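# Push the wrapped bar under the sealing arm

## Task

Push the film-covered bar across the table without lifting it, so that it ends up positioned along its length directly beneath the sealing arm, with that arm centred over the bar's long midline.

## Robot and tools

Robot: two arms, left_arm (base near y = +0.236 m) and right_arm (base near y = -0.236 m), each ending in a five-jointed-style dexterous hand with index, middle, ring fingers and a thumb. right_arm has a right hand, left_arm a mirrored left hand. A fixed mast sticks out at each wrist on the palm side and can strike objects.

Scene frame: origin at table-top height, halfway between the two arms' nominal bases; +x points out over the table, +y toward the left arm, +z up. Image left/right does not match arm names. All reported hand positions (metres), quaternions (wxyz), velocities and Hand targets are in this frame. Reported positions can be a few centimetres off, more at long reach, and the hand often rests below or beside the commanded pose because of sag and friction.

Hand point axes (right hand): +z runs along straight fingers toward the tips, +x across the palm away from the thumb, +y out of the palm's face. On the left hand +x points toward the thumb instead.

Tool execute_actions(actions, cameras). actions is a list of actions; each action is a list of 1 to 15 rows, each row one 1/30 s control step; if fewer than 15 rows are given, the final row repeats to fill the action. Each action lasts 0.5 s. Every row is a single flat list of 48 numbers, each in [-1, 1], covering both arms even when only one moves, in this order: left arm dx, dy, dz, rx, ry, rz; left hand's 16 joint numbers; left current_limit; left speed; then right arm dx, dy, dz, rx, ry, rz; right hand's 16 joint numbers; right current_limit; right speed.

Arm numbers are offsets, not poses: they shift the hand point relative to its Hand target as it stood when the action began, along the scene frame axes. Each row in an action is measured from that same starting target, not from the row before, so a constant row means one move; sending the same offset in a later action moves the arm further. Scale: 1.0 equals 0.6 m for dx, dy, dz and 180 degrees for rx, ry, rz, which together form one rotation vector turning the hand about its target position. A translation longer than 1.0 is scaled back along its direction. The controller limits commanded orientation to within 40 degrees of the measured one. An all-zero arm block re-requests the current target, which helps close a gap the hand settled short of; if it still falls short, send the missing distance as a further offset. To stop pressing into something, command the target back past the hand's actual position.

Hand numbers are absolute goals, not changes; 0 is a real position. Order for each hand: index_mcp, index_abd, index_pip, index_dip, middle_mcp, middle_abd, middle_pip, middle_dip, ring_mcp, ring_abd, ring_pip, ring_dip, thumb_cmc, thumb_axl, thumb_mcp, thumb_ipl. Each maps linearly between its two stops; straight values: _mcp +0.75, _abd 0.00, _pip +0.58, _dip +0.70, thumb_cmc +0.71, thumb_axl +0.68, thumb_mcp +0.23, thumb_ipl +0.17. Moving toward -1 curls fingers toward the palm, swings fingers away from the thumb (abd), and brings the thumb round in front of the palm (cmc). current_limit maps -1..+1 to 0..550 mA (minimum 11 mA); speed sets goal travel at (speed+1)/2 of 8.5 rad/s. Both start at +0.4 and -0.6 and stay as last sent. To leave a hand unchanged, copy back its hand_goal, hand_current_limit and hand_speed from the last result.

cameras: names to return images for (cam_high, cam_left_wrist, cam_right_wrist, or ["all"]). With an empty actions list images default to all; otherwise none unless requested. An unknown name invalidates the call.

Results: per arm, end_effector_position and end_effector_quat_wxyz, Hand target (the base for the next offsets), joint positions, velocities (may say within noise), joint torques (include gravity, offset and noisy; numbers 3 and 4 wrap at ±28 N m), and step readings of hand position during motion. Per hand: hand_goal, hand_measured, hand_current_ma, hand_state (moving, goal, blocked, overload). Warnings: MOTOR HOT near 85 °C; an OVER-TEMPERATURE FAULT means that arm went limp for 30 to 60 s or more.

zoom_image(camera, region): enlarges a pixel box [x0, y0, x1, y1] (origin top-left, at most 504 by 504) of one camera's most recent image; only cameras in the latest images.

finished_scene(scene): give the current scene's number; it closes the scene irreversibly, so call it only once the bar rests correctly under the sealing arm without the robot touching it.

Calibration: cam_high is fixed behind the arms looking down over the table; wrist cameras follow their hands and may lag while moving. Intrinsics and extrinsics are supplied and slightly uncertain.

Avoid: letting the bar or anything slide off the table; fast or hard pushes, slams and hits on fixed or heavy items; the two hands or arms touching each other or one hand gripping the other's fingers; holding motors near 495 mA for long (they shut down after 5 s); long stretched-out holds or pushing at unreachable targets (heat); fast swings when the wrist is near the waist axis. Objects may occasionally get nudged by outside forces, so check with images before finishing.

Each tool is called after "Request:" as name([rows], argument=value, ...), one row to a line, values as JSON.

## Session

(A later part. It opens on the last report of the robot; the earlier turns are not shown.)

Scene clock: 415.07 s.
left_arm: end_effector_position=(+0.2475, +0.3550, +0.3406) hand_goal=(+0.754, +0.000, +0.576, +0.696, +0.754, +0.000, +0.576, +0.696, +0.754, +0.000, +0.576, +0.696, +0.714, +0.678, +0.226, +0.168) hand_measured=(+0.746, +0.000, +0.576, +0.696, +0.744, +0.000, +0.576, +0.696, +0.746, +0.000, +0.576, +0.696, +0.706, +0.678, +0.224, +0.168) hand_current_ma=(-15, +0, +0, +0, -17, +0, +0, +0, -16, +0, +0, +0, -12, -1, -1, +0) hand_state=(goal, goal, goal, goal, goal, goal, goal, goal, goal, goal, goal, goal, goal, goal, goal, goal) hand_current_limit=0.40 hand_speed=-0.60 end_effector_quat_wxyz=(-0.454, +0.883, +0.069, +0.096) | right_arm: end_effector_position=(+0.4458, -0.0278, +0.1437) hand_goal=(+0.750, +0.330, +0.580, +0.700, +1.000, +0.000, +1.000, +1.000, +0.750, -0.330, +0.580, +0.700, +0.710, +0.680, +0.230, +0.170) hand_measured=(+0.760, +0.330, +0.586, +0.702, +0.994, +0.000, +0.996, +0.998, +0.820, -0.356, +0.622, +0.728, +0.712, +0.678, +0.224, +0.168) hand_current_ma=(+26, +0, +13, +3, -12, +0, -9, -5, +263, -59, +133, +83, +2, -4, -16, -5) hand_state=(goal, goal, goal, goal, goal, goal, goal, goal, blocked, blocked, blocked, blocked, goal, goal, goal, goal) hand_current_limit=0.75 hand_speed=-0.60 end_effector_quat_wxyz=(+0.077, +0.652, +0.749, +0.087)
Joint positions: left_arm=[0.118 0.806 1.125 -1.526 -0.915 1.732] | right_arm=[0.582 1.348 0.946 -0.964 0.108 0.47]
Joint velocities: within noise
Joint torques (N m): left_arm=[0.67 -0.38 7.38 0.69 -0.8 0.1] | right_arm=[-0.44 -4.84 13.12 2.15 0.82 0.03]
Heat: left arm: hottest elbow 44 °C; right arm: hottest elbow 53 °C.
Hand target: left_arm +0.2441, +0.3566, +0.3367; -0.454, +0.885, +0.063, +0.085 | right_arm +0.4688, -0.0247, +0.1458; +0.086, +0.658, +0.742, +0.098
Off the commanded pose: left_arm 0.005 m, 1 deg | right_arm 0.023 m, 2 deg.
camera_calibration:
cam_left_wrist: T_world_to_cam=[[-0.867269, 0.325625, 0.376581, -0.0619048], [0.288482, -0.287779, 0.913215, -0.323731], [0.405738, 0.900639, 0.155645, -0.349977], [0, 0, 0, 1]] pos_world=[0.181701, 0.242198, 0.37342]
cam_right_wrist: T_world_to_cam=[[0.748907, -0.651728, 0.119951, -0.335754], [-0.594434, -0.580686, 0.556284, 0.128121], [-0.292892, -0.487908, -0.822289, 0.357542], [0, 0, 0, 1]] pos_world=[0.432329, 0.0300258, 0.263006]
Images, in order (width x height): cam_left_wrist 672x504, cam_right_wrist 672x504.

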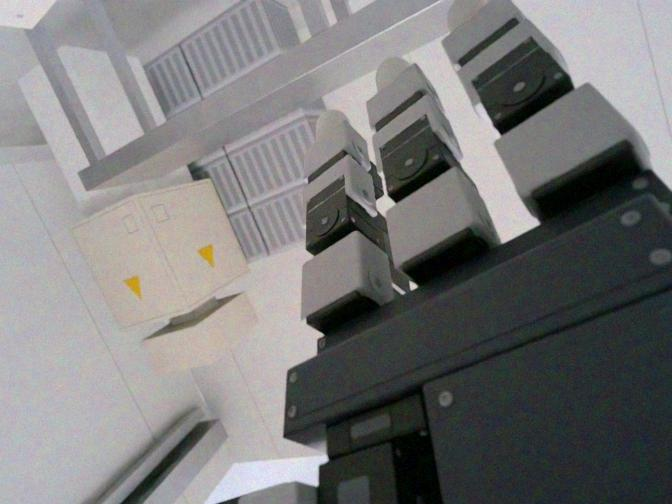

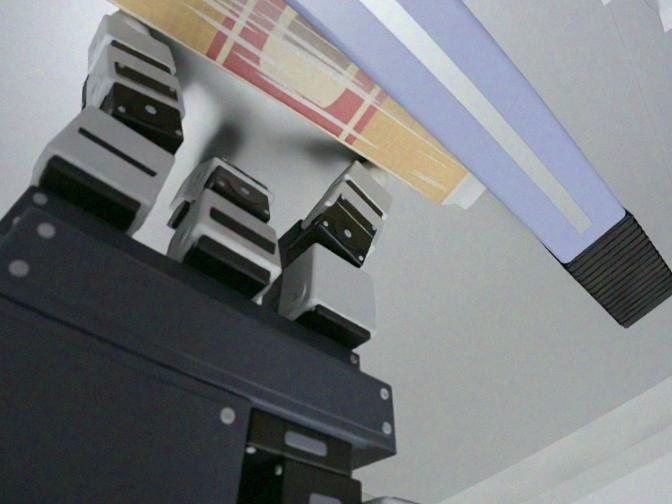

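Request:
execute_actions([
  [[0,0,0,0,0,0,0.754,0,0.576,0.696,0.754,0,0.576,0.696,0.754,0,0.576,0.696,0.714,0.678,0.226,0.168,0.4,-0.6,0.003,-0.022,0,0,0,0,0.75,0.33,0.58,0.7,1,0,1,1,0.75,-0.33,0.58,0.7,0.71,0.68,0.23,0.17,0.75,-0.6]],
  [[0,0,0,0,0,0,0.754,0,0.576,0.696,0.754,0,0.576,0.696,0.754,0,0.576,0.696,0.714,0.678,0.226,0.168,0.4,-0.6,0.003,-0.022,0,0,0,0,0.75,0.33,0.58,0.7,1,0,1,1,0.75,-0.33,0.58,0.7,0.71,0.68,0.23,0.17,0.75,-0.6]],
], cameras=["cam_high"])

Request:
zoom_image(camera="cam_high", region=[330, 155, 450, 305])

Scene clock: 469.23 s.
left_arm: end_effector_position=(+0.2475, +0.3550, +0.3406) hand_goal=(+0.754, +0.000, +0.576, +0.696, +0.754, +0.000, +0.576, +0.696, +0.754, +0.000, +0.576, +0.696, +0.714, +0.678, +0.226, +0.168) hand_measured=(+0.746, +0.000, +0.576, +0.696, +0.744, +0.000, +0.576, +0.696, +0.746, +0.000, +0.576, +0.696, +0.706, +0.678, +0.224, +0.168) hand_current_ma=(-15, +0, +0, +0, -17, +0, +0, +0, -16, +0, +0, +0, -12, -1, -1, +0) hand_state=(goal, goal, goal, goal, goal, goal, goal, goal, goal, goal, goal, goal, goal, goal, goal, goal) hand_current_limit=0.40 hand_speed=-0.60 end_effector_quat_wxyz=(-0.454, +0.883, +0.069, +0.096) | right_arm: end_effector_position=(+0.4638, -0.0500, +0.1442) hand_goal=(+0.750, +0.330, +0.580, +0.700, +1.000, +0.000, +1.000, +1.000, +0.750, -0.330, +0.580, +0.700, +0.710, +0.680, +0.230, +0.170) hand_measured=(+0.754, +0.330, +0.584, +0.702, +0.994, +0.000, +0.996, +0.998, +0.776, -0.346, +0.596, +0.712, +0.712, +0.678, +0.224, +0.168) hand_current_ma=(+10, +0, +8, +3, -12, +0, -9, -5, +79, -33, +39, +27, +2, -4, -16, -5) hand_state=(goal, goal, goal, goal, goal, goal, goal, goal, blocked, goal, goal, goal, goal, goal, goal, goal) hand_current_limit=0.75 hand_speed=-0.60 end_effector_quat_wxyz=(+0.081, +0.658, +0.743, +0.092)
Joint positions: left_arm=[0.118 0.806 1.125 -1.526 -0.915 1.732] | right_arm=[0.511 1.352 0.946 -0.942 0.1 0.416]
Joint torques (N m): left_arm=[0.73 -0.44 7.38 0.7 -0.8 0.1] | right_arm=[-0.15 -6.65 10.62 1.63 0.59 -0.05]
Heat: left arm: hottest elbow 44 °C; right arm: hottest elbow 54 °C.
Hand target: left_arm +0.2441, +0.3566, +0.3367; -0.454, +0.885, +0.063, +0.085 | right_arm +0.4725, -0.0511, +0.1458; +0.086, +0.658, +0.742, +0.098
Off the commanded pose: left_arm 0.005 m, 1 deg | right_arm 0.009 m, 1 deg.
Step readings (end_effector_position of left_arm | right_arm):
0: (+0.2475, +0.3550, +0.3406) | (+0.4458, -0.0278, +0.1437)
1: (+0.2475, +0.3550, +0.3406) | (+0.4458, -0.0278, +0.1437)
2: (+0.2475, +0.3550, +0.3406) | (+0.4461, -0.0279, +0.1437)
4: (+0.2475, +0.3550, +0.3406) | (+0.4475, -0.0288, +0.1436)
8: (+0.2475, +0.3550, +0.3406) | (+0.4532, -0.0345, +0.1439)
15: (+0.2475, +0.3550, +0.3406) | (+0.4565, -0.0387, +0.1439)
16: (+0.2475, +0.3550, +0.3406) | (+0.4565, -0.0387, +0.1439)
17: (+0.2475, +0.3550, +0.3406) | (+0.4566, -0.0386, +0.1438)
19: (+0.2475, +0.3550, +0.3406) | (+0.4574, -0.0395, +0.1437)
23: (+0.2475, +0.3550, +0.3406) | (+0.4613, -0.0459, +0.1440)
30: (+0.2475, +0.3550, +0.3406) | (+0.4638, -0.0501, +0.1442)
Images, in order (width x height): cam_high 672x504.

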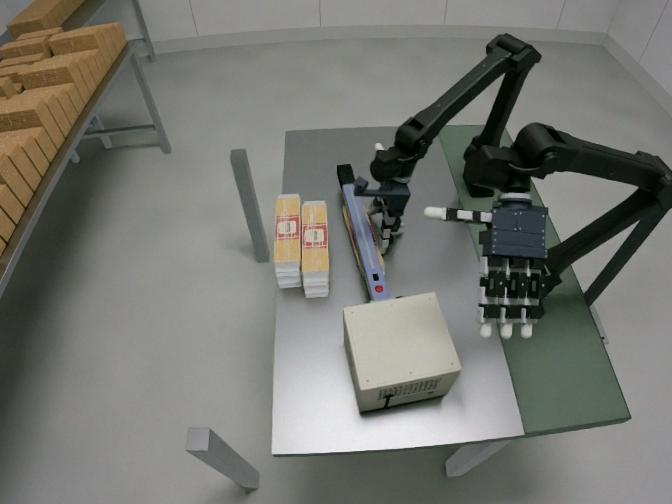

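Scaled by 3.360.

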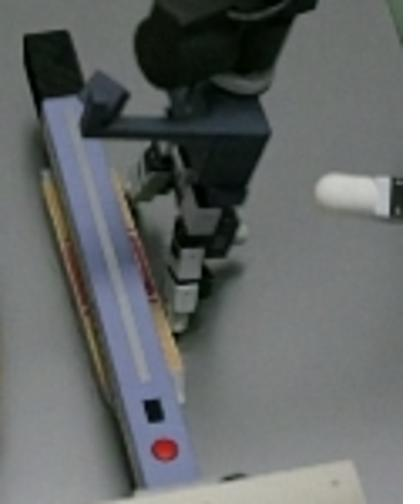

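Request:
zoom_image(camera="cam_high", region=[335, 195, 395, 275])

Scaled by 6.300.

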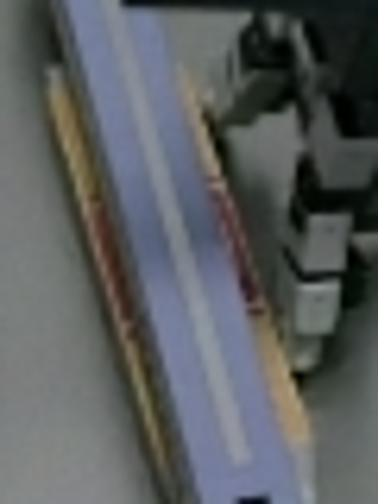

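Request:
execute_actions([
  [[0,0,0,0,0,0,0.754,0,0.576,0.696,0.754,0,0.576,0.696,0.754,0,0.576,0.696,0.714,0.678,0.226,0.168,0.4,-0.6,0.013,0.0015,0,0,0,-0.0065,0.75,0.33,0.58,0.7,1,0,1,1,0.75,-0.33,0.58,0.7,0.71,0.68,0.23,0.17,0.75,-0.6]],
], cameras=["cam_high"])

Request:
zoom_image(camera="cam_high", region=[335, 195, 395, 275])

Scene clock: 516.73 s.
left_arm: end_effector_position=(+0.2475, +0.3550, +0.3406) hand_goal=(+0.754, +0.000, +0.576, +0.696, +0.754, +0.000, +0.576, +0.696, +0.754, +0.000, +0.576, +0.696, +0.714, +0.678, +0.226, +0.168) hand_measured=(+0.746, +0.000, +0.576, +0.696, +0.744, +0.000, +0.576, +0.696, +0.746, +0.000, +0.576, +0.696, +0.706, +0.678, +0.224, +0.168) hand_current_ma=(-15, +0, +0, +0, -17, +0, +0, +0, -16, +0, +0, +0, -12, -1, -1, +0) hand_state=(goal, goal, goal, goal, goal, goal, goal, goal, goal, goal, goal, goal, goal, goal, goal, goal) hand_current_limit=0.40 hand_speed=-0.60 end_effector_quat_wxyz=(-0.454, +0.883, +0.069, +0.096) | right_arm: end_effector_position=(+0.4639, -0.0500, +0.1438) hand_goal=(+0.750, +0.330, +0.580, +0.700, +1.000, +0.000, +1.000, +1.000, +0.750, -0.330, +0.580, +0.700, +0.710, +0.680, +0.230, +0.170) hand_measured=(+0.754, +0.330, +0.584, +0.702, +0.994, +0.000, +0.996, +0.998, +0.776, -0.346, +0.596, +0.712, +0.712, +0.678, +0.224, +0.168) hand_current_ma=(+10, +0, +8, +3, -12, +0, -9, -5, +78, -33, +39, +27, +2, -4, -16, -5) hand_state=(goal, goal, goal, goal, goal, goal, goal, goal, blocked, goal, goal, goal, goal, goal, goal, goal) hand_current_limit=0.75 hand_speed=-0.60 end_effector_quat_wxyz=(+0.081, +0.658, +0.743, +0.091)
Joint positions: left_arm=[0.118 0.806 1.125 -1.526 -0.915 1.732] | right_arm=[0.511 1.353 0.946 -0.942 0.1 0.416]
Joint torques (N m): left_arm=[0.73 -0.32 7.38 0.7 -0.8 0.11] | right_arm=[-0.21 -5.89 12.49 1.55 0.7 0.09]
Heat: left arm: hottest elbow 43 °C; right arm: hottest elbow 49 °C.
Hand target: left_arm +0.2441, +0.3566, +0.3367; -0.454, +0.885, +0.063, +0.085 | right_arm +0.4802, -0.0502, +0.1458; +0.088, +0.665, +0.735, +0.097
Off the commanded pose: left_arm 0.005 m, 1 deg | right_arm 0.016 m, 2 deg.
Step readings (end_effector_position of left_arm | right_arm):
0: (+0.2475, +0.3550, +0.3406) | (+0.4638, -0.0500, +0.1442)
1: (+0.2475, +0.3550, +0.3406) | (+0.4638, -0.0500, +0.1442)
2: (+0.2475, +0.3550, +0.3406) | (+0.4638, -0.0500, +0.1442)
4: (+0.2475, +0.3550, +0.3406) | (+0.4639, -0.0500, +0.1439)
8: (+0.2475, +0.3550, +0.3406) | (+0.4639, -0.0500, +0.1438)
15: (+0.2475, +0.3550, +0.3406) | (+0.4639, -0.0500, +0.1438)
Images, in order (width x height): cam_high 672x504.

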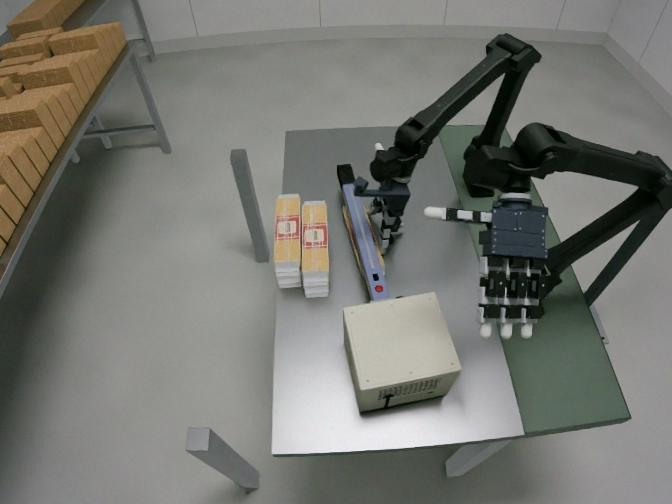

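Scaled by 6.300.

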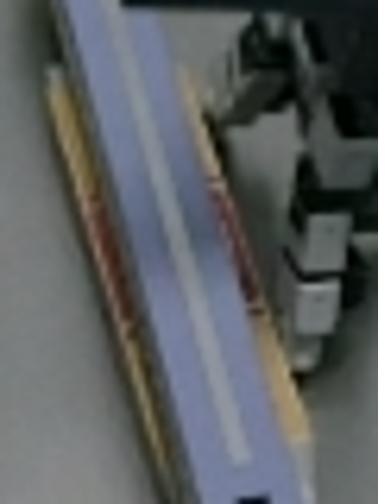

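Request:
execute_actions([
  [[0,0,0,0,0,0,0.754,0,0.576,0.696,0.754,0,0.576,0.696,0.754,0,0.576,0.696,0.714,0.678,0.226,0.168,0.4,-0.6,-0.005,0,0,0,0,0,0.722,0.33,0.58,0.7,1,0,1,1,0.70,-0.33,0.58,0.7,0.71,0.68,0.23,0.17,0.75,-0.8]],
], cameras=["cam_high"])

Request:
zoom_image(camera="cam_high", region=[335, 195, 395, 275])

Scene clock: 532.63 s.
left_arm: end_effector_position=(+0.2475, +0.3550, +0.3406) hand_goal=(+0.754, +0.000, +0.576, +0.696, +0.754, +0.000, +0.576, +0.696, +0.754, +0.000, +0.576, +0.696, +0.714, +0.678, +0.226, +0.168) hand_measured=(+0.746, +0.000, +0.576, +0.696, +0.744, +0.000, +0.576, +0.696, +0.746, +0.000, +0.576, +0.696, +0.706, +0.678, +0.224, +0.168) hand_current_ma=(-15, +0, +0, +0, -17, +0, +0, +0, -16, +0, +0, +0, -12, -1, -1, +0) hand_state=(goal, goal, goal, goal, goal, goal, goal, goal, goal, goal, goal, goal, goal, goal, goal, goal) hand_current_limit=0.40 hand_speed=-0.60 end_effector_quat_wxyz=(-0.454, +0.883, +0.069, +0.096) | right_arm: end_effector_position=(+0.4639, -0.0500, +0.1438) hand_goal=(+0.722, +0.330, +0.580, +0.700, +1.000, +0.000, +1.000, +1.000, +0.700, -0.330, +0.580, +0.700, +0.710, +0.680, +0.230, +0.170) hand_measured=(+0.738, +0.330, +0.584, +0.702, +0.994, +0.000, +0.996, +0.998, +0.770, -0.346, +0.598, +0.712, +0.712, +0.678, +0.224, +0.168) hand_current_ma=(+44, +0, +8, +3, -12, +0, -9, -5, +267, -33, +46, +28, +2, -4, -16, -5) hand_state=(goal, goal, goal, goal, goal, goal, goal, goal, blocked, goal, goal, goal, goal, goal, goal, goal) hand_current_limit=0.75 hand_speed=-0.80 end_effector_quat_wxyz=(+0.081, +0.658, +0.743, +0.091)
Joint positions: left_arm=[0.118 0.806 1.125 -1.526 -0.915 1.732] | right_arm=[0.511 1.353 0.946 -0.942 0.1 0.416]
Joint torques (N m): left_arm=[0.73 -0.38 7.36 0.69 -0.8 0.1] | right_arm=[0.21 -6.12 11.97 1.51 0.72 0.14]
Heat: left arm: hottest elbow 43 °C; right arm: hottest elbow 51 °C.
Hand target: left_arm +0.2441, +0.3566, +0.3367; -0.454, +0.885, +0.063, +0.085 | right_arm +0.4772, -0.0502, +0.1458; +0.088, +0.665, +0.735, +0.097
Off the commanded pose: left_arm 0.005 m, 1 deg | right_arm 0.014 m, 2 deg.
Step readings (end_effector_position of left_arm | right_arm):
0: (+0.2475, +0.3550, +0.3406) | (+0.4639, -0.0500, +0.1438)
1: (+0.2475, +0.3550, +0.3406) | (+0.4639, -0.0500, +0.1438)
2: (+0.2475, +0.3550, +0.3406) | (+0.4639, -0.0500, +0.1438)
4: (+0.2475, +0.3550, +0.3406) | (+0.4639, -0.0500, +0.1438)
8: (+0.2475, +0.3550, +0.3406) | (+0.4639, -0.0500, +0.1438)
15: (+0.2475, +0.3550, +0.3406) | (+0.4639, -0.0500, +0.1438)
Images, in order (width x height): cam_high 672x504.

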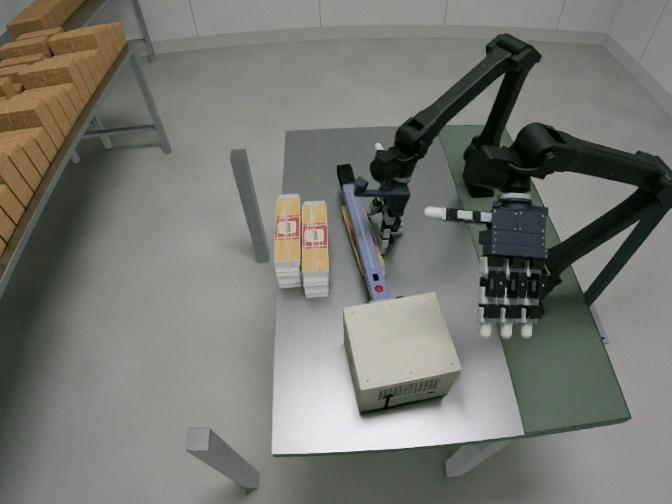

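Scaled by 6.300.

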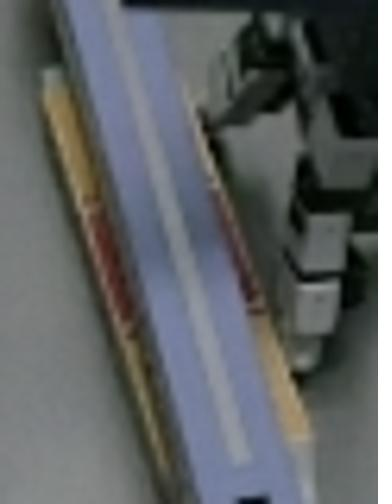

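Request:
execute_actions([
  [[0,0,0,0,0,0,0.754,0,0.576,0.696,0.754,0,0.576,0.696,0.754,0,0.576,0.696,0.714,0.678,0.226,0.168,0.4,-0.6,-0.022,0,0.013,0,0,0,0.738,0.33,0.58,0.7,1,0,1,1,0.77,-0.33,0.58,0.7,0.71,0.68,0.23,0.17,0.75,-0.8]],
], cameras=["cam_right_wrist"])

Scene clock: 553.00 s.
left_arm: end_effector_position=(+0.2475, +0.3550, +0.3406) hand_goal=(+0.754, +0.000, +0.576, +0.696, +0.754, +0.000, +0.576, +0.696, +0.754, +0.000, +0.576, +0.696, +0.714, +0.678, +0.226, +0.168) hand_measured=(+0.746, +0.000, +0.576, +0.696, +0.744, +0.000, +0.576, +0.696, +0.746, +0.000, +0.576, +0.696, +0.706, +0.678, +0.224, +0.168) hand_current_ma=(-15, +0, +0, +0, -17, +0, +0, +0, -16, +0, +0, +0, -12, -1, -1, +0) hand_state=(goal, goal, goal, goal, goal, goal, goal, goal, goal, goal, goal, goal, goal, goal, goal, goal) hand_current_limit=0.40 hand_speed=-0.60 end_effector_quat_wxyz=(-0.454, +0.883, +0.069, +0.096) | right_arm: end_effector_position=(+0.4641, -0.0515, +0.1448) hand_goal=(+0.738, +0.330, +0.580, +0.700, +1.000, +0.000, +1.000, +1.000, +0.770, -0.330, +0.580, +0.700, +0.710, +0.680, +0.230, +0.170) hand_measured=(+0.740, +0.330, +0.584, +0.702, +0.994, +0.000, +0.996, +0.998, +0.780, -0.346, +0.594, +0.710, +0.712, +0.678, +0.224, +0.168) hand_current_ma=(+5, +0, +6, +3, -12, +0, -9, -5, +26, -36, +33, +25, +2, -4, -16, -5) hand_state=(goal, goal, goal, goal, goal, goal, goal, goal, goal, goal, goal, goal, goal, goal, goal, goal) hand_current_limit=0.75 hand_speed=-0.80 end_effector_quat_wxyz=(+0.083, +0.662, +0.739, +0.091)
Joint positions: left_arm=[0.118 0.806 1.125 -1.526 -0.915 1.732] | right_arm=[0.512 1.351 0.946 -0.942 0.106 0.425]
Joint torques (N m): left_arm=[0.73 -0.38 7.38 0.7 -0.8 0.1] | right_arm=[1.55 -8.76 10.7 0.51 0.71 0.21]
Heat: left arm: hottest elbow 43 °C; right arm: hottest elbow 51 °C.
Hand target: left_arm +0.2441, +0.3566, +0.3367; -0.454, +0.885, +0.063, +0.085 | right_arm +0.4640, -0.0502, +0.1536; +0.087, +0.666, +0.735, +0.097
Off the commanded pose: left_arm 0.005 m, 1 deg | right_arm 0.009 m, 1 deg.
Step readings (end_effector_position of left_arm | right_arm):
0: (+0.2475, +0.3550, +0.3406) | (+0.4639, -0.0500, +0.1438)
1: (+0.2475, +0.3550, +0.3406) | (+0.4639, -0.0500, +0.1438)
2: (+0.2475, +0.3550, +0.3406) | (+0.4639, -0.0500, +0.1438)
4: (+0.2475, +0.3550, +0.3406) | (+0.4639, -0.0503, +0.1438)
8: (+0.2475, +0.3550, +0.3406) | (+0.4640, -0.0510, +0.1445)
15: (+0.2475, +0.3550, +0.3406) | (+0.4641, -0.0514, +0.1448)
camera_calibration:
cam_right_wrist: T_world_to_cam=[[0.729305, -0.671668, 0.130293, -0.35846], [-0.618284, -0.565446, 0.54589, 0.137977], [-0.292983, -0.478678, -0.827664, 0.353516], [0, 0, 0, 1]] pos_world=[0.45031, 0.00647305, 0.263977]
Images, in order (width x height): cam_right_wrist 672x504.

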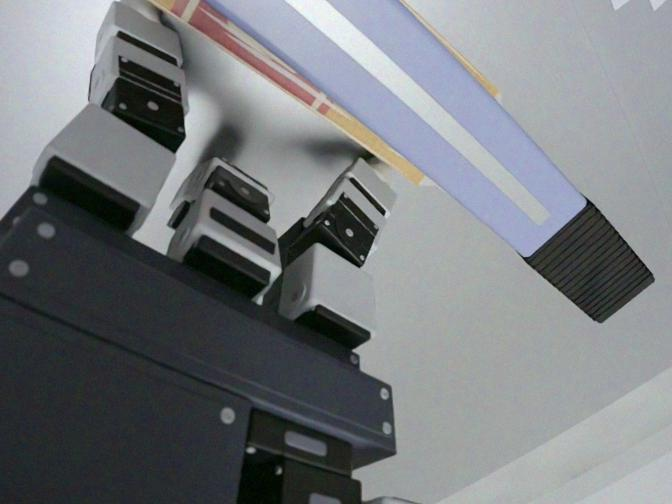

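Request:
execute_actions([
  [[0,0,0,0,0,0,0.754,0,0.576,0.696,0.754,0,0.576,0.696,0.754,0,0.576,0.696,0.714,0.678,0.226,0.168,0.4,-0.6,0,0,0.006,0,0,0,0.738,0.33,0.58,0.7,1,0,1,1,0.77,-0.33,0.58,0.7,0.71,0.68,0.23,0.17,0.75,-0.8]],
], cameras=[])

Scene clock: 559.17 s.
left_arm: end_effector_position=(+0.2475, +0.3550, +0.3406) hand_goal=(+0.754, +0.000, +0.576, +0.696, +0.754, +0.000, +0.576, +0.696, +0.754, +0.000, +0.576, +0.696, +0.714, +0.678, +0.226, +0.168) hand_measured=(+0.746, +0.000, +0.576, +0.696, +0.744, +0.000, +0.576, +0.696, +0.746, +0.000, +0.576, +0.696, +0.706, +0.678, +0.224, +0.168) hand_current_ma=(-15, +0, +0, +0, -17, +0, +0, +0, -16, +0, +0, +0, -12, -1, -1, +0) hand_state=(goal, goal, goal, goal, goal, goal, goal, goal, goal, goal, goal, goal, goal, goal, goal, goal) hand_current_limit=0.40 hand_speed=-0.60 end_effector_quat_wxyz=(-0.454, +0.883, +0.069, +0.096) | right_arm: end_effector_position=(+0.4631, -0.0532, +0.1454) hand_goal=(+0.738, +0.330, +0.580, +0.700, +1.000, +0.000, +1.000, +1.000, +0.770, -0.330, +0.580, +0.700, +0.710, +0.680, +0.230, +0.170) hand_measured=(+0.740, +0.330, +0.584, +0.702, +0.994, +0.000, +0.996, +0.998, +0.780, -0.332, +0.588, +0.706, +0.712, +0.678, +0.224, +0.168) hand_current_ma=(+5, +0, +6, +3, -12, +0, -9, -5, +27, -4, +15, +12, +2, -4, -16, -5) hand_state=(goal, goal, goal, goal, goal, goal, goal, goal, goal, goal, goal, goal, goal, goal, goal, goal) hand_current_limit=0.75 hand_speed=-0.80 end_effector_quat_wxyz=(+0.084, +0.663, +0.738, +0.089)
Joint positions: left_arm=[0.118 0.806 1.125 -1.526 -0.915 1.732] | right_arm=[0.512 1.349 0.946 -0.948 0.11 0.429]
Joint torques (N m): left_arm=[0.73 -0.44 7.38 0.7 -0.8 0.1] | right_arm=[1.49 -8.76 11.32 0.29 0.53 0.2]
Heat: left arm: hottest elbow 43 °C; right arm: hottest elbow 50 °C.
Hand target: left_arm +0.2441, +0.3566, +0.3367; -0.454, +0.885, +0.063, +0.085 | right_arm +0.4640, -0.0502, +0.1571; +0.087, +0.666, +0.735, +0.097
Off the commanded pose: left_arm 0.005 m, 1 deg | right_arm 0.012 m, 1 deg.
Step readings (end_effector_position of left_arm | right_arm):
0: (+0.2475, +0.3550, +0.3406) | (+0.4641, -0.0515, +0.1448)
1: (+0.2475, +0.3550, +0.3406) | (+0.4641, -0.0515, +0.1448)
2: (+0.2475, +0.3550, +0.3406) | (+0.4641, -0.0515, +0.1448)
4: (+0.2475, +0.3550, +0.3406) | (+0.4638, -0.0520, +0.1448)
8: (+0.2475, +0.3550, +0.3406) | (+0.4633, -0.0529, +0.1453)
15: (+0.2475, +0.3550, +0.3406) | (+0.4631, -0.0532, +0.1454)
No camera images: "cameras" was empty.

Request:
execute_actions([
  [[0,0,0,0,0,0,0.754,0,0.576,0.696,0.754,0,0.576,0.696,0.754,0,0.576,0.696,0.714,0.678,0.226,0.168,0.4,-0.6,0,0,0.007,0,0,0,0.738,0.33,0.58,0.7,1,0,1,1,0.76,-0.33,0.58,0.7,0.71,0.68,0.23,0.17,0.75,-0.8]],
  [[0,0,0,0,0,0,0.754,0,0.576,0.696,0.754,0,0.576,0.696,0.754,0,0.576,0.696,0.714,0.678,0.226,0.168,0.4,-0.6,0,0,0,0,0,0,0.738,0.33,0.58,0.7,1,0,1,1,0.735,-0.33,0.58,0.7,0.71,0.68,0.23,0.17,0.75,-0.9]],
], cameras=["cam_high"])

Request:
zoom_image(camera="cam_high", region=[335, 195, 395, 275])

Scene clock: 568.03 s.
left_arm: end_effector_position=(+0.2475, +0.3550, +0.3406) hand_goal=(+0.754, +0.000, +0.576, +0.696, +0.754, +0.000, +0.576, +0.696, +0.754, +0.000, +0.576, +0.696, +0.714, +0.678, +0.226, +0.168) hand_measured=(+0.746, +0.000, +0.576, +0.696, +0.744, +0.000, +0.576, +0.696, +0.746, +0.000, +0.576, +0.696, +0.706, +0.678, +0.224, +0.168) hand_current_ma=(-15, +0, +0, +0, -17, +0, +0, +0, -16, +0, +0, +0, -12, -1, -1, +0) hand_state=(goal, goal, goal, goal, goal, goal, goal, goal, goal, goal, goal, goal, goal, goal, goal, goal) hand_current_limit=0.40 hand_speed=-0.60 end_effector_quat_wxyz=(-0.454, +0.883, +0.069, +0.096) | right_arm: end_effector_position=(+0.4606, -0.0550, +0.1462) hand_goal=(+0.738, +0.330, +0.580, +0.700, +1.000, +0.000, +1.000, +1.000, +0.736, -0.330, +0.580, +0.700, +0.710, +0.680, +0.230, +0.170) hand_measured=(+0.740, +0.330, +0.584, +0.702, +0.994, +0.000, +0.996, +0.998, +0.758, -0.332, +0.584, +0.704, +0.712, +0.678, +0.224, +0.168) hand_current_ma=(+5, +0, +6, +3, -12, +0, -9, -5, +66, -2, +7, +7, +2, -4, -16, -5) hand_state=(goal, goal, goal, goal, goal, goal, goal, goal, blocked, goal, goal, goal, goal, goal, goal, goal) hand_current_limit=0.75 hand_speed=-0.90 end_effector_quat_wxyz=(+0.084, +0.664, +0.738, +0.085)
Joint positions: left_arm=[0.118 0.806 1.125 -1.526 -0.915 1.732] | right_arm=[0.512 1.344 0.946 -0.961 0.111 0.43]
Joint torques (N m): left_arm=[0.79 -0.44 7.36 0.69 -0.8 0.1] | right_arm=[1.44 -8.64 12 0.29 0.53 0.2]
Heat: left arm: hottest elbow 43 °C; right arm: hottest elbow 50 °C.
Hand target: left_arm +0.2441, +0.3566, +0.3367; -0.454, +0.885, +0.063, +0.085 | right_arm +0.4641, -0.0502, +0.1614; +0.087, +0.665, +0.735, +0.097
Off the commanded pose: left_arm 0.005 m, 1 deg | right_arm 0.016 m, 2 deg.
Step readings (end_effector_position of left_arm | right_arm):
0: (+0.2475, +0.3550, +0.3406) | (+0.4631, -0.0532, +0.1454)
1: (+0.2475, +0.3550, +0.3406) | (+0.4631, -0.0533, +0.1453)
2: (+0.2475, +0.3550, +0.3406) | (+0.4628, -0.0534, +0.1453)
4: (+0.2475, +0.3550, +0.3406) | (+0.4622, -0.0539, +0.1453)
8: (+0.2475, +0.3550, +0.3406) | (+0.4613, -0.0545, +0.1460)
15: (+0.2475, +0.3550, +0.3406) | (+0.4610, -0.0547, +0.1465)
16: (+0.2475, +0.3550, +0.3406) | (+0.4609, -0.0548, +0.1465)
17: (+0.2475, +0.3550, +0.3406) | (+0.4609, -0.0548, +0.1464)
19: (+0.2475, +0.3550, +0.3406) | (+0.4607, -0.0549, +0.1463)
23: (+0.2475, +0.3550, +0.3406) | (+0.4606, -0.0550, +0.1462)
30: (+0.2475, +0.3550, +0.3406) | (+0.4606, -0.0550, +0.1462)
Images, in order (width x height): cam_high 672x504.

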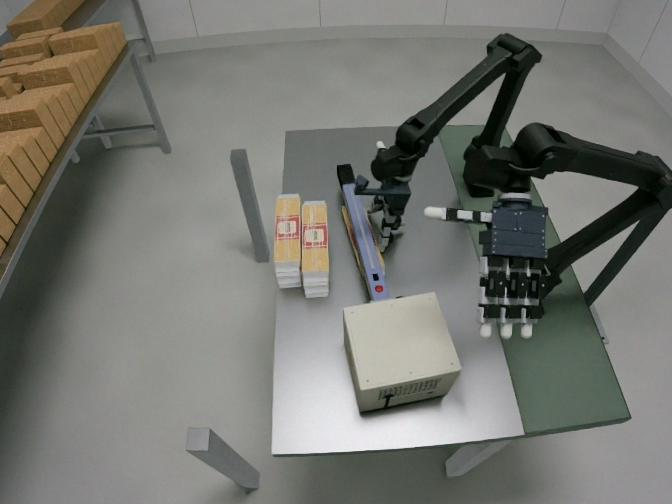

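Scaled by 6.300.

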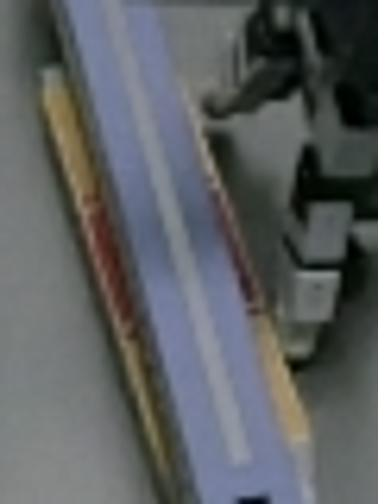

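Request:
zoom_image(camera="cam_high", region=[370, 235, 400, 275])

Scaled by 12.600.

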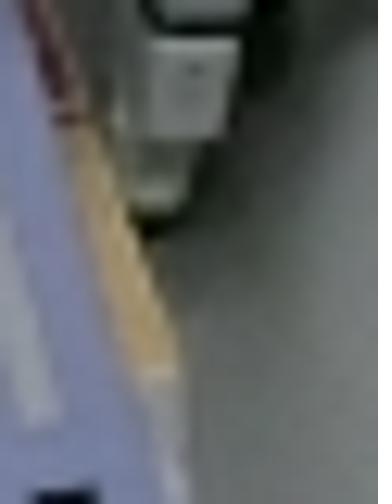

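Request:
zoom_image(camera="cam_high", region=[335, 200, 375, 240])

Request:
zoom_image(camera="cam_high", region=[350, 240, 390, 280])

Scaled by 12.600.

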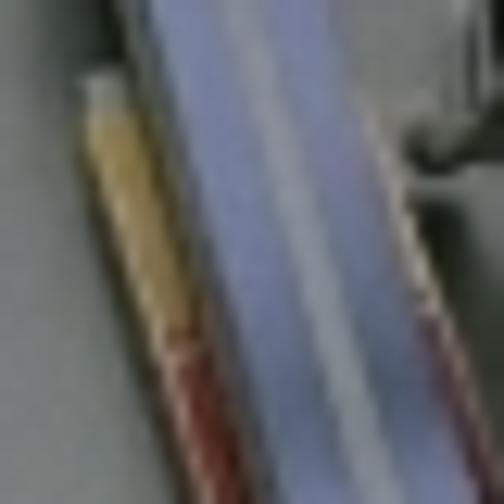

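Scaled by 12.600.

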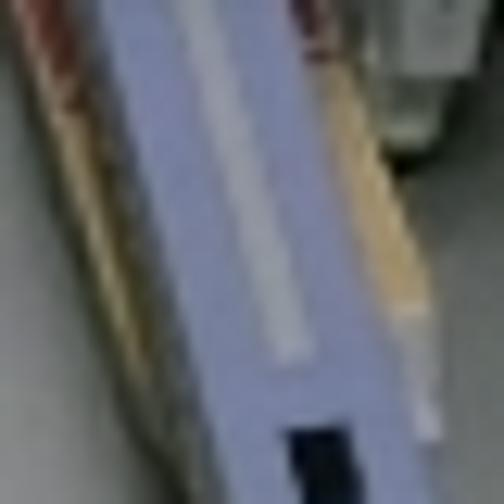

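Request:
execute_actions([
  [[0,0,0,0,0,0,0.754,0,0.576,0.696,0.754,0,0.576,0.696,0.754,0,0.576,0.696,0.714,0.678,0.226,0.168,0.4,-0.6,0.003,-0.015,0,0,0,0,0.738,0.33,0.58,0.7,1,0,1,1,0.7,-0.33,0.58,0.7,0.71,0.68,0.23,0.17,0.75,-0.9]],
], cameras=["cam_high"])

Request:
zoom_image(camera="cam_high", region=[335, 200, 375, 240])

Request:
zoom_image(camera="cam_high", region=[350, 240, 390, 280])

Scene clock: 659.90 s.
left_arm: end_effector_position=(+0.2475, +0.3550, +0.3406) hand_goal=(+0.754, +0.000, +0.576, +0.696, +0.754, +0.000, +0.576, +0.696, +0.754, +0.000, +0.576, +0.696, +0.714, +0.678, +0.226, +0.168) hand_measured=(+0.746, +0.000, +0.576, +0.696, +0.744, +0.000, +0.576, +0.696, +0.746, +0.000, +0.576, +0.696, +0.706, +0.678, +0.224, +0.168) hand_current_ma=(-15, +0, +0, +0, -17, +0, +0, +0, -16, +0, +0, +0, -12, -1, -1, +0) hand_state=(goal, goal, goal, goal, goal, goal, goal, goal, goal, goal, goal, goal, goal, goal, goal, goal) hand_current_limit=0.40 hand_speed=-0.60 end_effector_quat_wxyz=(-0.454, +0.883, +0.069, +0.096) | right_arm: end_effector_position=(+0.4607, -0.0557, +0.1497) hand_goal=(+0.738, +0.330, +0.580, +0.700, +1.000, +0.000, +1.000, +1.000, +0.700, -0.330, +0.580, +0.700, +0.710, +0.680, +0.230, +0.170) hand_measured=(+0.740, +0.330, +0.584, +0.702, +0.994, +0.000, +0.996, +0.998, +0.724, -0.332, +0.586, +0.704, +0.712, +0.678, +0.224, +0.168) hand_current_ma=(+5, +0, +6, +3, -12, +0, -9, -5, +72, -2, +12, +7, +2, -4, -16, -5) hand_state=(goal, goal, goal, goal, goal, goal, goal, goal, blocked, goal, goal, goal, goal, goal, goal, goal) hand_current_limit=0.75 hand_speed=-0.90 end_effector_quat_wxyz=(+0.084, +0.664, +0.737, +0.089)
Joint positions: left_arm=[0.118 0.806 1.125 -1.526 -0.915 1.732] | right_arm=[0.51 1.336 0.946 -0.961 0.11 0.43]
Joint torques (N m): left_arm=[0.79 -0.38 7.39 0.69 -0.8 0.11] | right_arm=[0.15 -8.35 11.34 0.38 0.4 -0.03]
Heat: left arm: hottest elbow 43 °C; right arm: hottest elbow 51 °C.
Hand target: left_arm +0.2441, +0.3566, +0.3367; -0.454, +0.885, +0.063, +0.085 | right_arm +0.4659, -0.0592, +0.1614; +0.087, +0.666, +0.735, +0.097
Off the commanded pose: left_arm 0.005 m, 1 deg | right_arm 0.013 m, 1 deg.
Step readings (end_effector_position of left_arm | right_arm):
0: (+0.2475, +0.3550, +0.3406) | (+0.4606, -0.0550, +0.1462)
1: (+0.2475, +0.3550, +0.3406) | (+0.4606, -0.0550, +0.1462)
2: (+0.2475, +0.3550, +0.3406) | (+0.4606, -0.0550, +0.1462)
4: (+0.2475, +0.3550, +0.3406) | (+0.4606, -0.0550, +0.1466)
8: (+0.2475, +0.3550, +0.3406) | (+0.4606, -0.0552, +0.1485)
15: (+0.2475, +0.3550, +0.3406) | (+0.4607, -0.0557, +0.1497)
Images, in order (width x height): cam_high 672x504.

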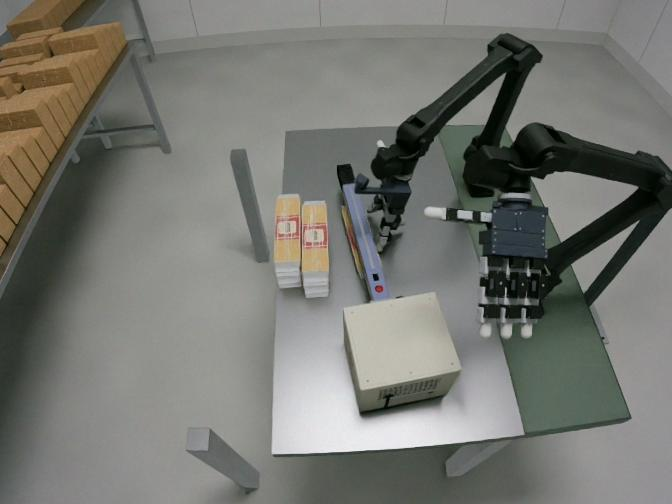

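Scaled by 12.600.

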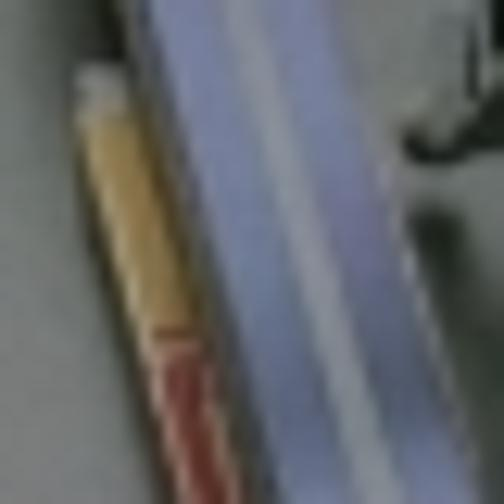

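Scaled by 12.600.

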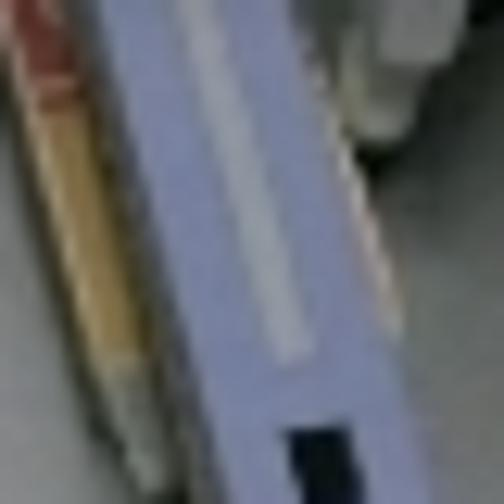

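Request:
execute_actions([
  [[0,0,0,0,0,0,0.754,0,0.576,0.696,0.754,0,0.576,0.696,0.754,0,0.576,0.696,0.714,0.678,0.226,0.168,0.4,-0.6,-0.06,-0.01,0.005,0,0,0,0.80,0.33,0.58,0.7,1,0,1,1,0.80,-0.33,0.58,0.7,0.71,0.68,0.23,0.17,0.75,-0.6]],
  [[0,0,0,0,0,0,0.754,0,0.576,0.696,0.754,0,0.576,0.696,0.754,0,0.576,0.696,0.714,0.678,0.226,0.168,0.4,-0.6,-0.06,-0.01,0.015,0,0,0,0.80,0.33,0.58,0.7,1,0,1,1,0.80,-0.33,0.58,0.7,0.71,0.68,0.23,0.17,0.75,-0.6]],
], cameras=["cam_high"])

Request:
zoom_image(camera="cam_high", region=[330, 195, 400, 285])

Scene clock: 689.30 s.
left_arm: end_effector_position=(+0.2475, +0.3550, +0.3406) hand_goal=(+0.754, +0.000, +0.576, +0.696, +0.754, +0.000, +0.576, +0.696, +0.754, +0.000, +0.576, +0.696, +0.714, +0.678, +0.226, +0.168) hand_measured=(+0.746, +0.000, +0.576, +0.696, +0.744, +0.000, +0.576, +0.696, +0.746, +0.000, +0.576, +0.696, +0.706, +0.678, +0.224, +0.168) hand_current_ma=(-15, +0, +0, +0, -17, +0, +0, +0, -16, +0, +0, +0, -12, -1, -1, +0) hand_state=(goal, goal, goal, goal, goal, goal, goal, goal, goal, goal, goal, goal, goal, goal, goal, goal) hand_current_limit=0.40 hand_speed=-0.60 end_effector_quat_wxyz=(-0.454, +0.883, +0.069, +0.096) | right_arm: end_effector_position=(+0.3983, -0.0717, +0.1729) hand_goal=(+0.800, +0.330, +0.580, +0.700, +1.000, +0.000, +1.000, +1.000, +0.800, -0.330, +0.580, +0.700, +0.710, +0.680, +0.230, +0.170) hand_measured=(+0.800, +0.330, +0.582, +0.702, +0.994, +0.000, +0.996, +0.998, +0.800, -0.332, +0.582, +0.704, +0.712, +0.678, +0.224, +0.168) hand_current_ma=(-1, +0, +4, +3, -12, +0, -9, -5, -1, -2, +4, +5, +2, -4, -16, -5) hand_state=(goal, goal, goal, goal, goal, goal, goal, goal, goal, goal, goal, goal, goal, goal, goal, goal) hand_current_limit=0.75 hand_speed=-0.60 end_effector_quat_wxyz=(+0.088, +0.664, +0.736, +0.100)
Joint positions: left_arm=[0.118 0.806 1.125 -1.526 -0.915 1.732] | right_arm=[0.572 1.132 0.833 -1.036 0.126 0.491]
Joint torques (N m): left_arm=[0.79 -0.38 7.38 0.69 -0.8 0.1] | right_arm=[2.2 -5.48 10.26 0.23 0.53 0.2]
Heat: left arm: hottest elbow 43 °C; right arm: hottest elbow 50 °C.
Hand target: left_arm +0.2441, +0.3566, +0.3367; -0.454, +0.885, +0.063, +0.085 | right_arm +0.3938, -0.0712, +0.1734; +0.087, +0.665, +0.735, +0.097
Off the commanded pose: left_arm 0.005 m, 1 deg | right_arm 0.004 m, 0 deg.
Step readings (end_effector_position of left_arm | right_arm):
0: (+0.2475, +0.3550, +0.3406) | (+0.4607, -0.0557, +0.1497)
1: (+0.2475, +0.3550, +0.3406) | (+0.4607, -0.0557, +0.1499)
2: (+0.2475, +0.3550, +0.3406) | (+0.4602, -0.0560, +0.1502)
4: (+0.2475, +0.3550, +0.3406) | (+0.4553, -0.0589, +0.1524)
8: (+0.2475, +0.3550, +0.3406) | (+0.4403, -0.0657, +0.1590)
15: (+0.2475, +0.3550, +0.3406) | (+0.4360, -0.0658, +0.1660)
16: (+0.2475, +0.3550, +0.3406) | (+0.4354, -0.0659, +0.1656)
17: (+0.2475, +0.3550, +0.3406) | (+0.4342, -0.0665, +0.1656)
19: (+0.2475, +0.3550, +0.3406) | (+0.4254, -0.0688, +0.1640)
23: (+0.2475, +0.3550, +0.3406) | (+0.4048, -0.0710, +0.1657)
30: (+0.2475, +0.3550, +0.3406) | (+0.3988, -0.0709, +0.1732)
Images, in order (width x height): cam_high 672x504.

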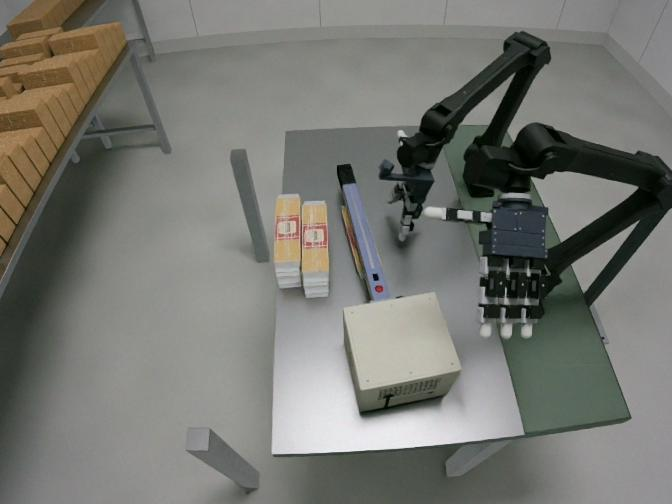

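Scaled by 5.600.

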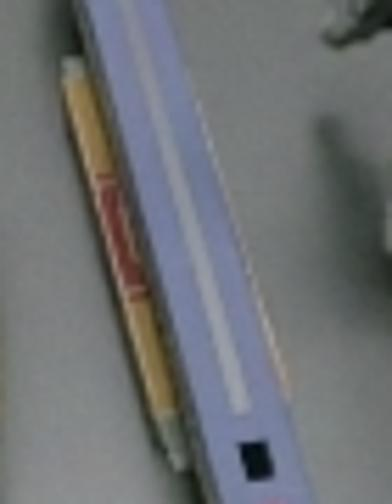

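Request:
finished_scene(scene=3)

The scene is finished: the task was done.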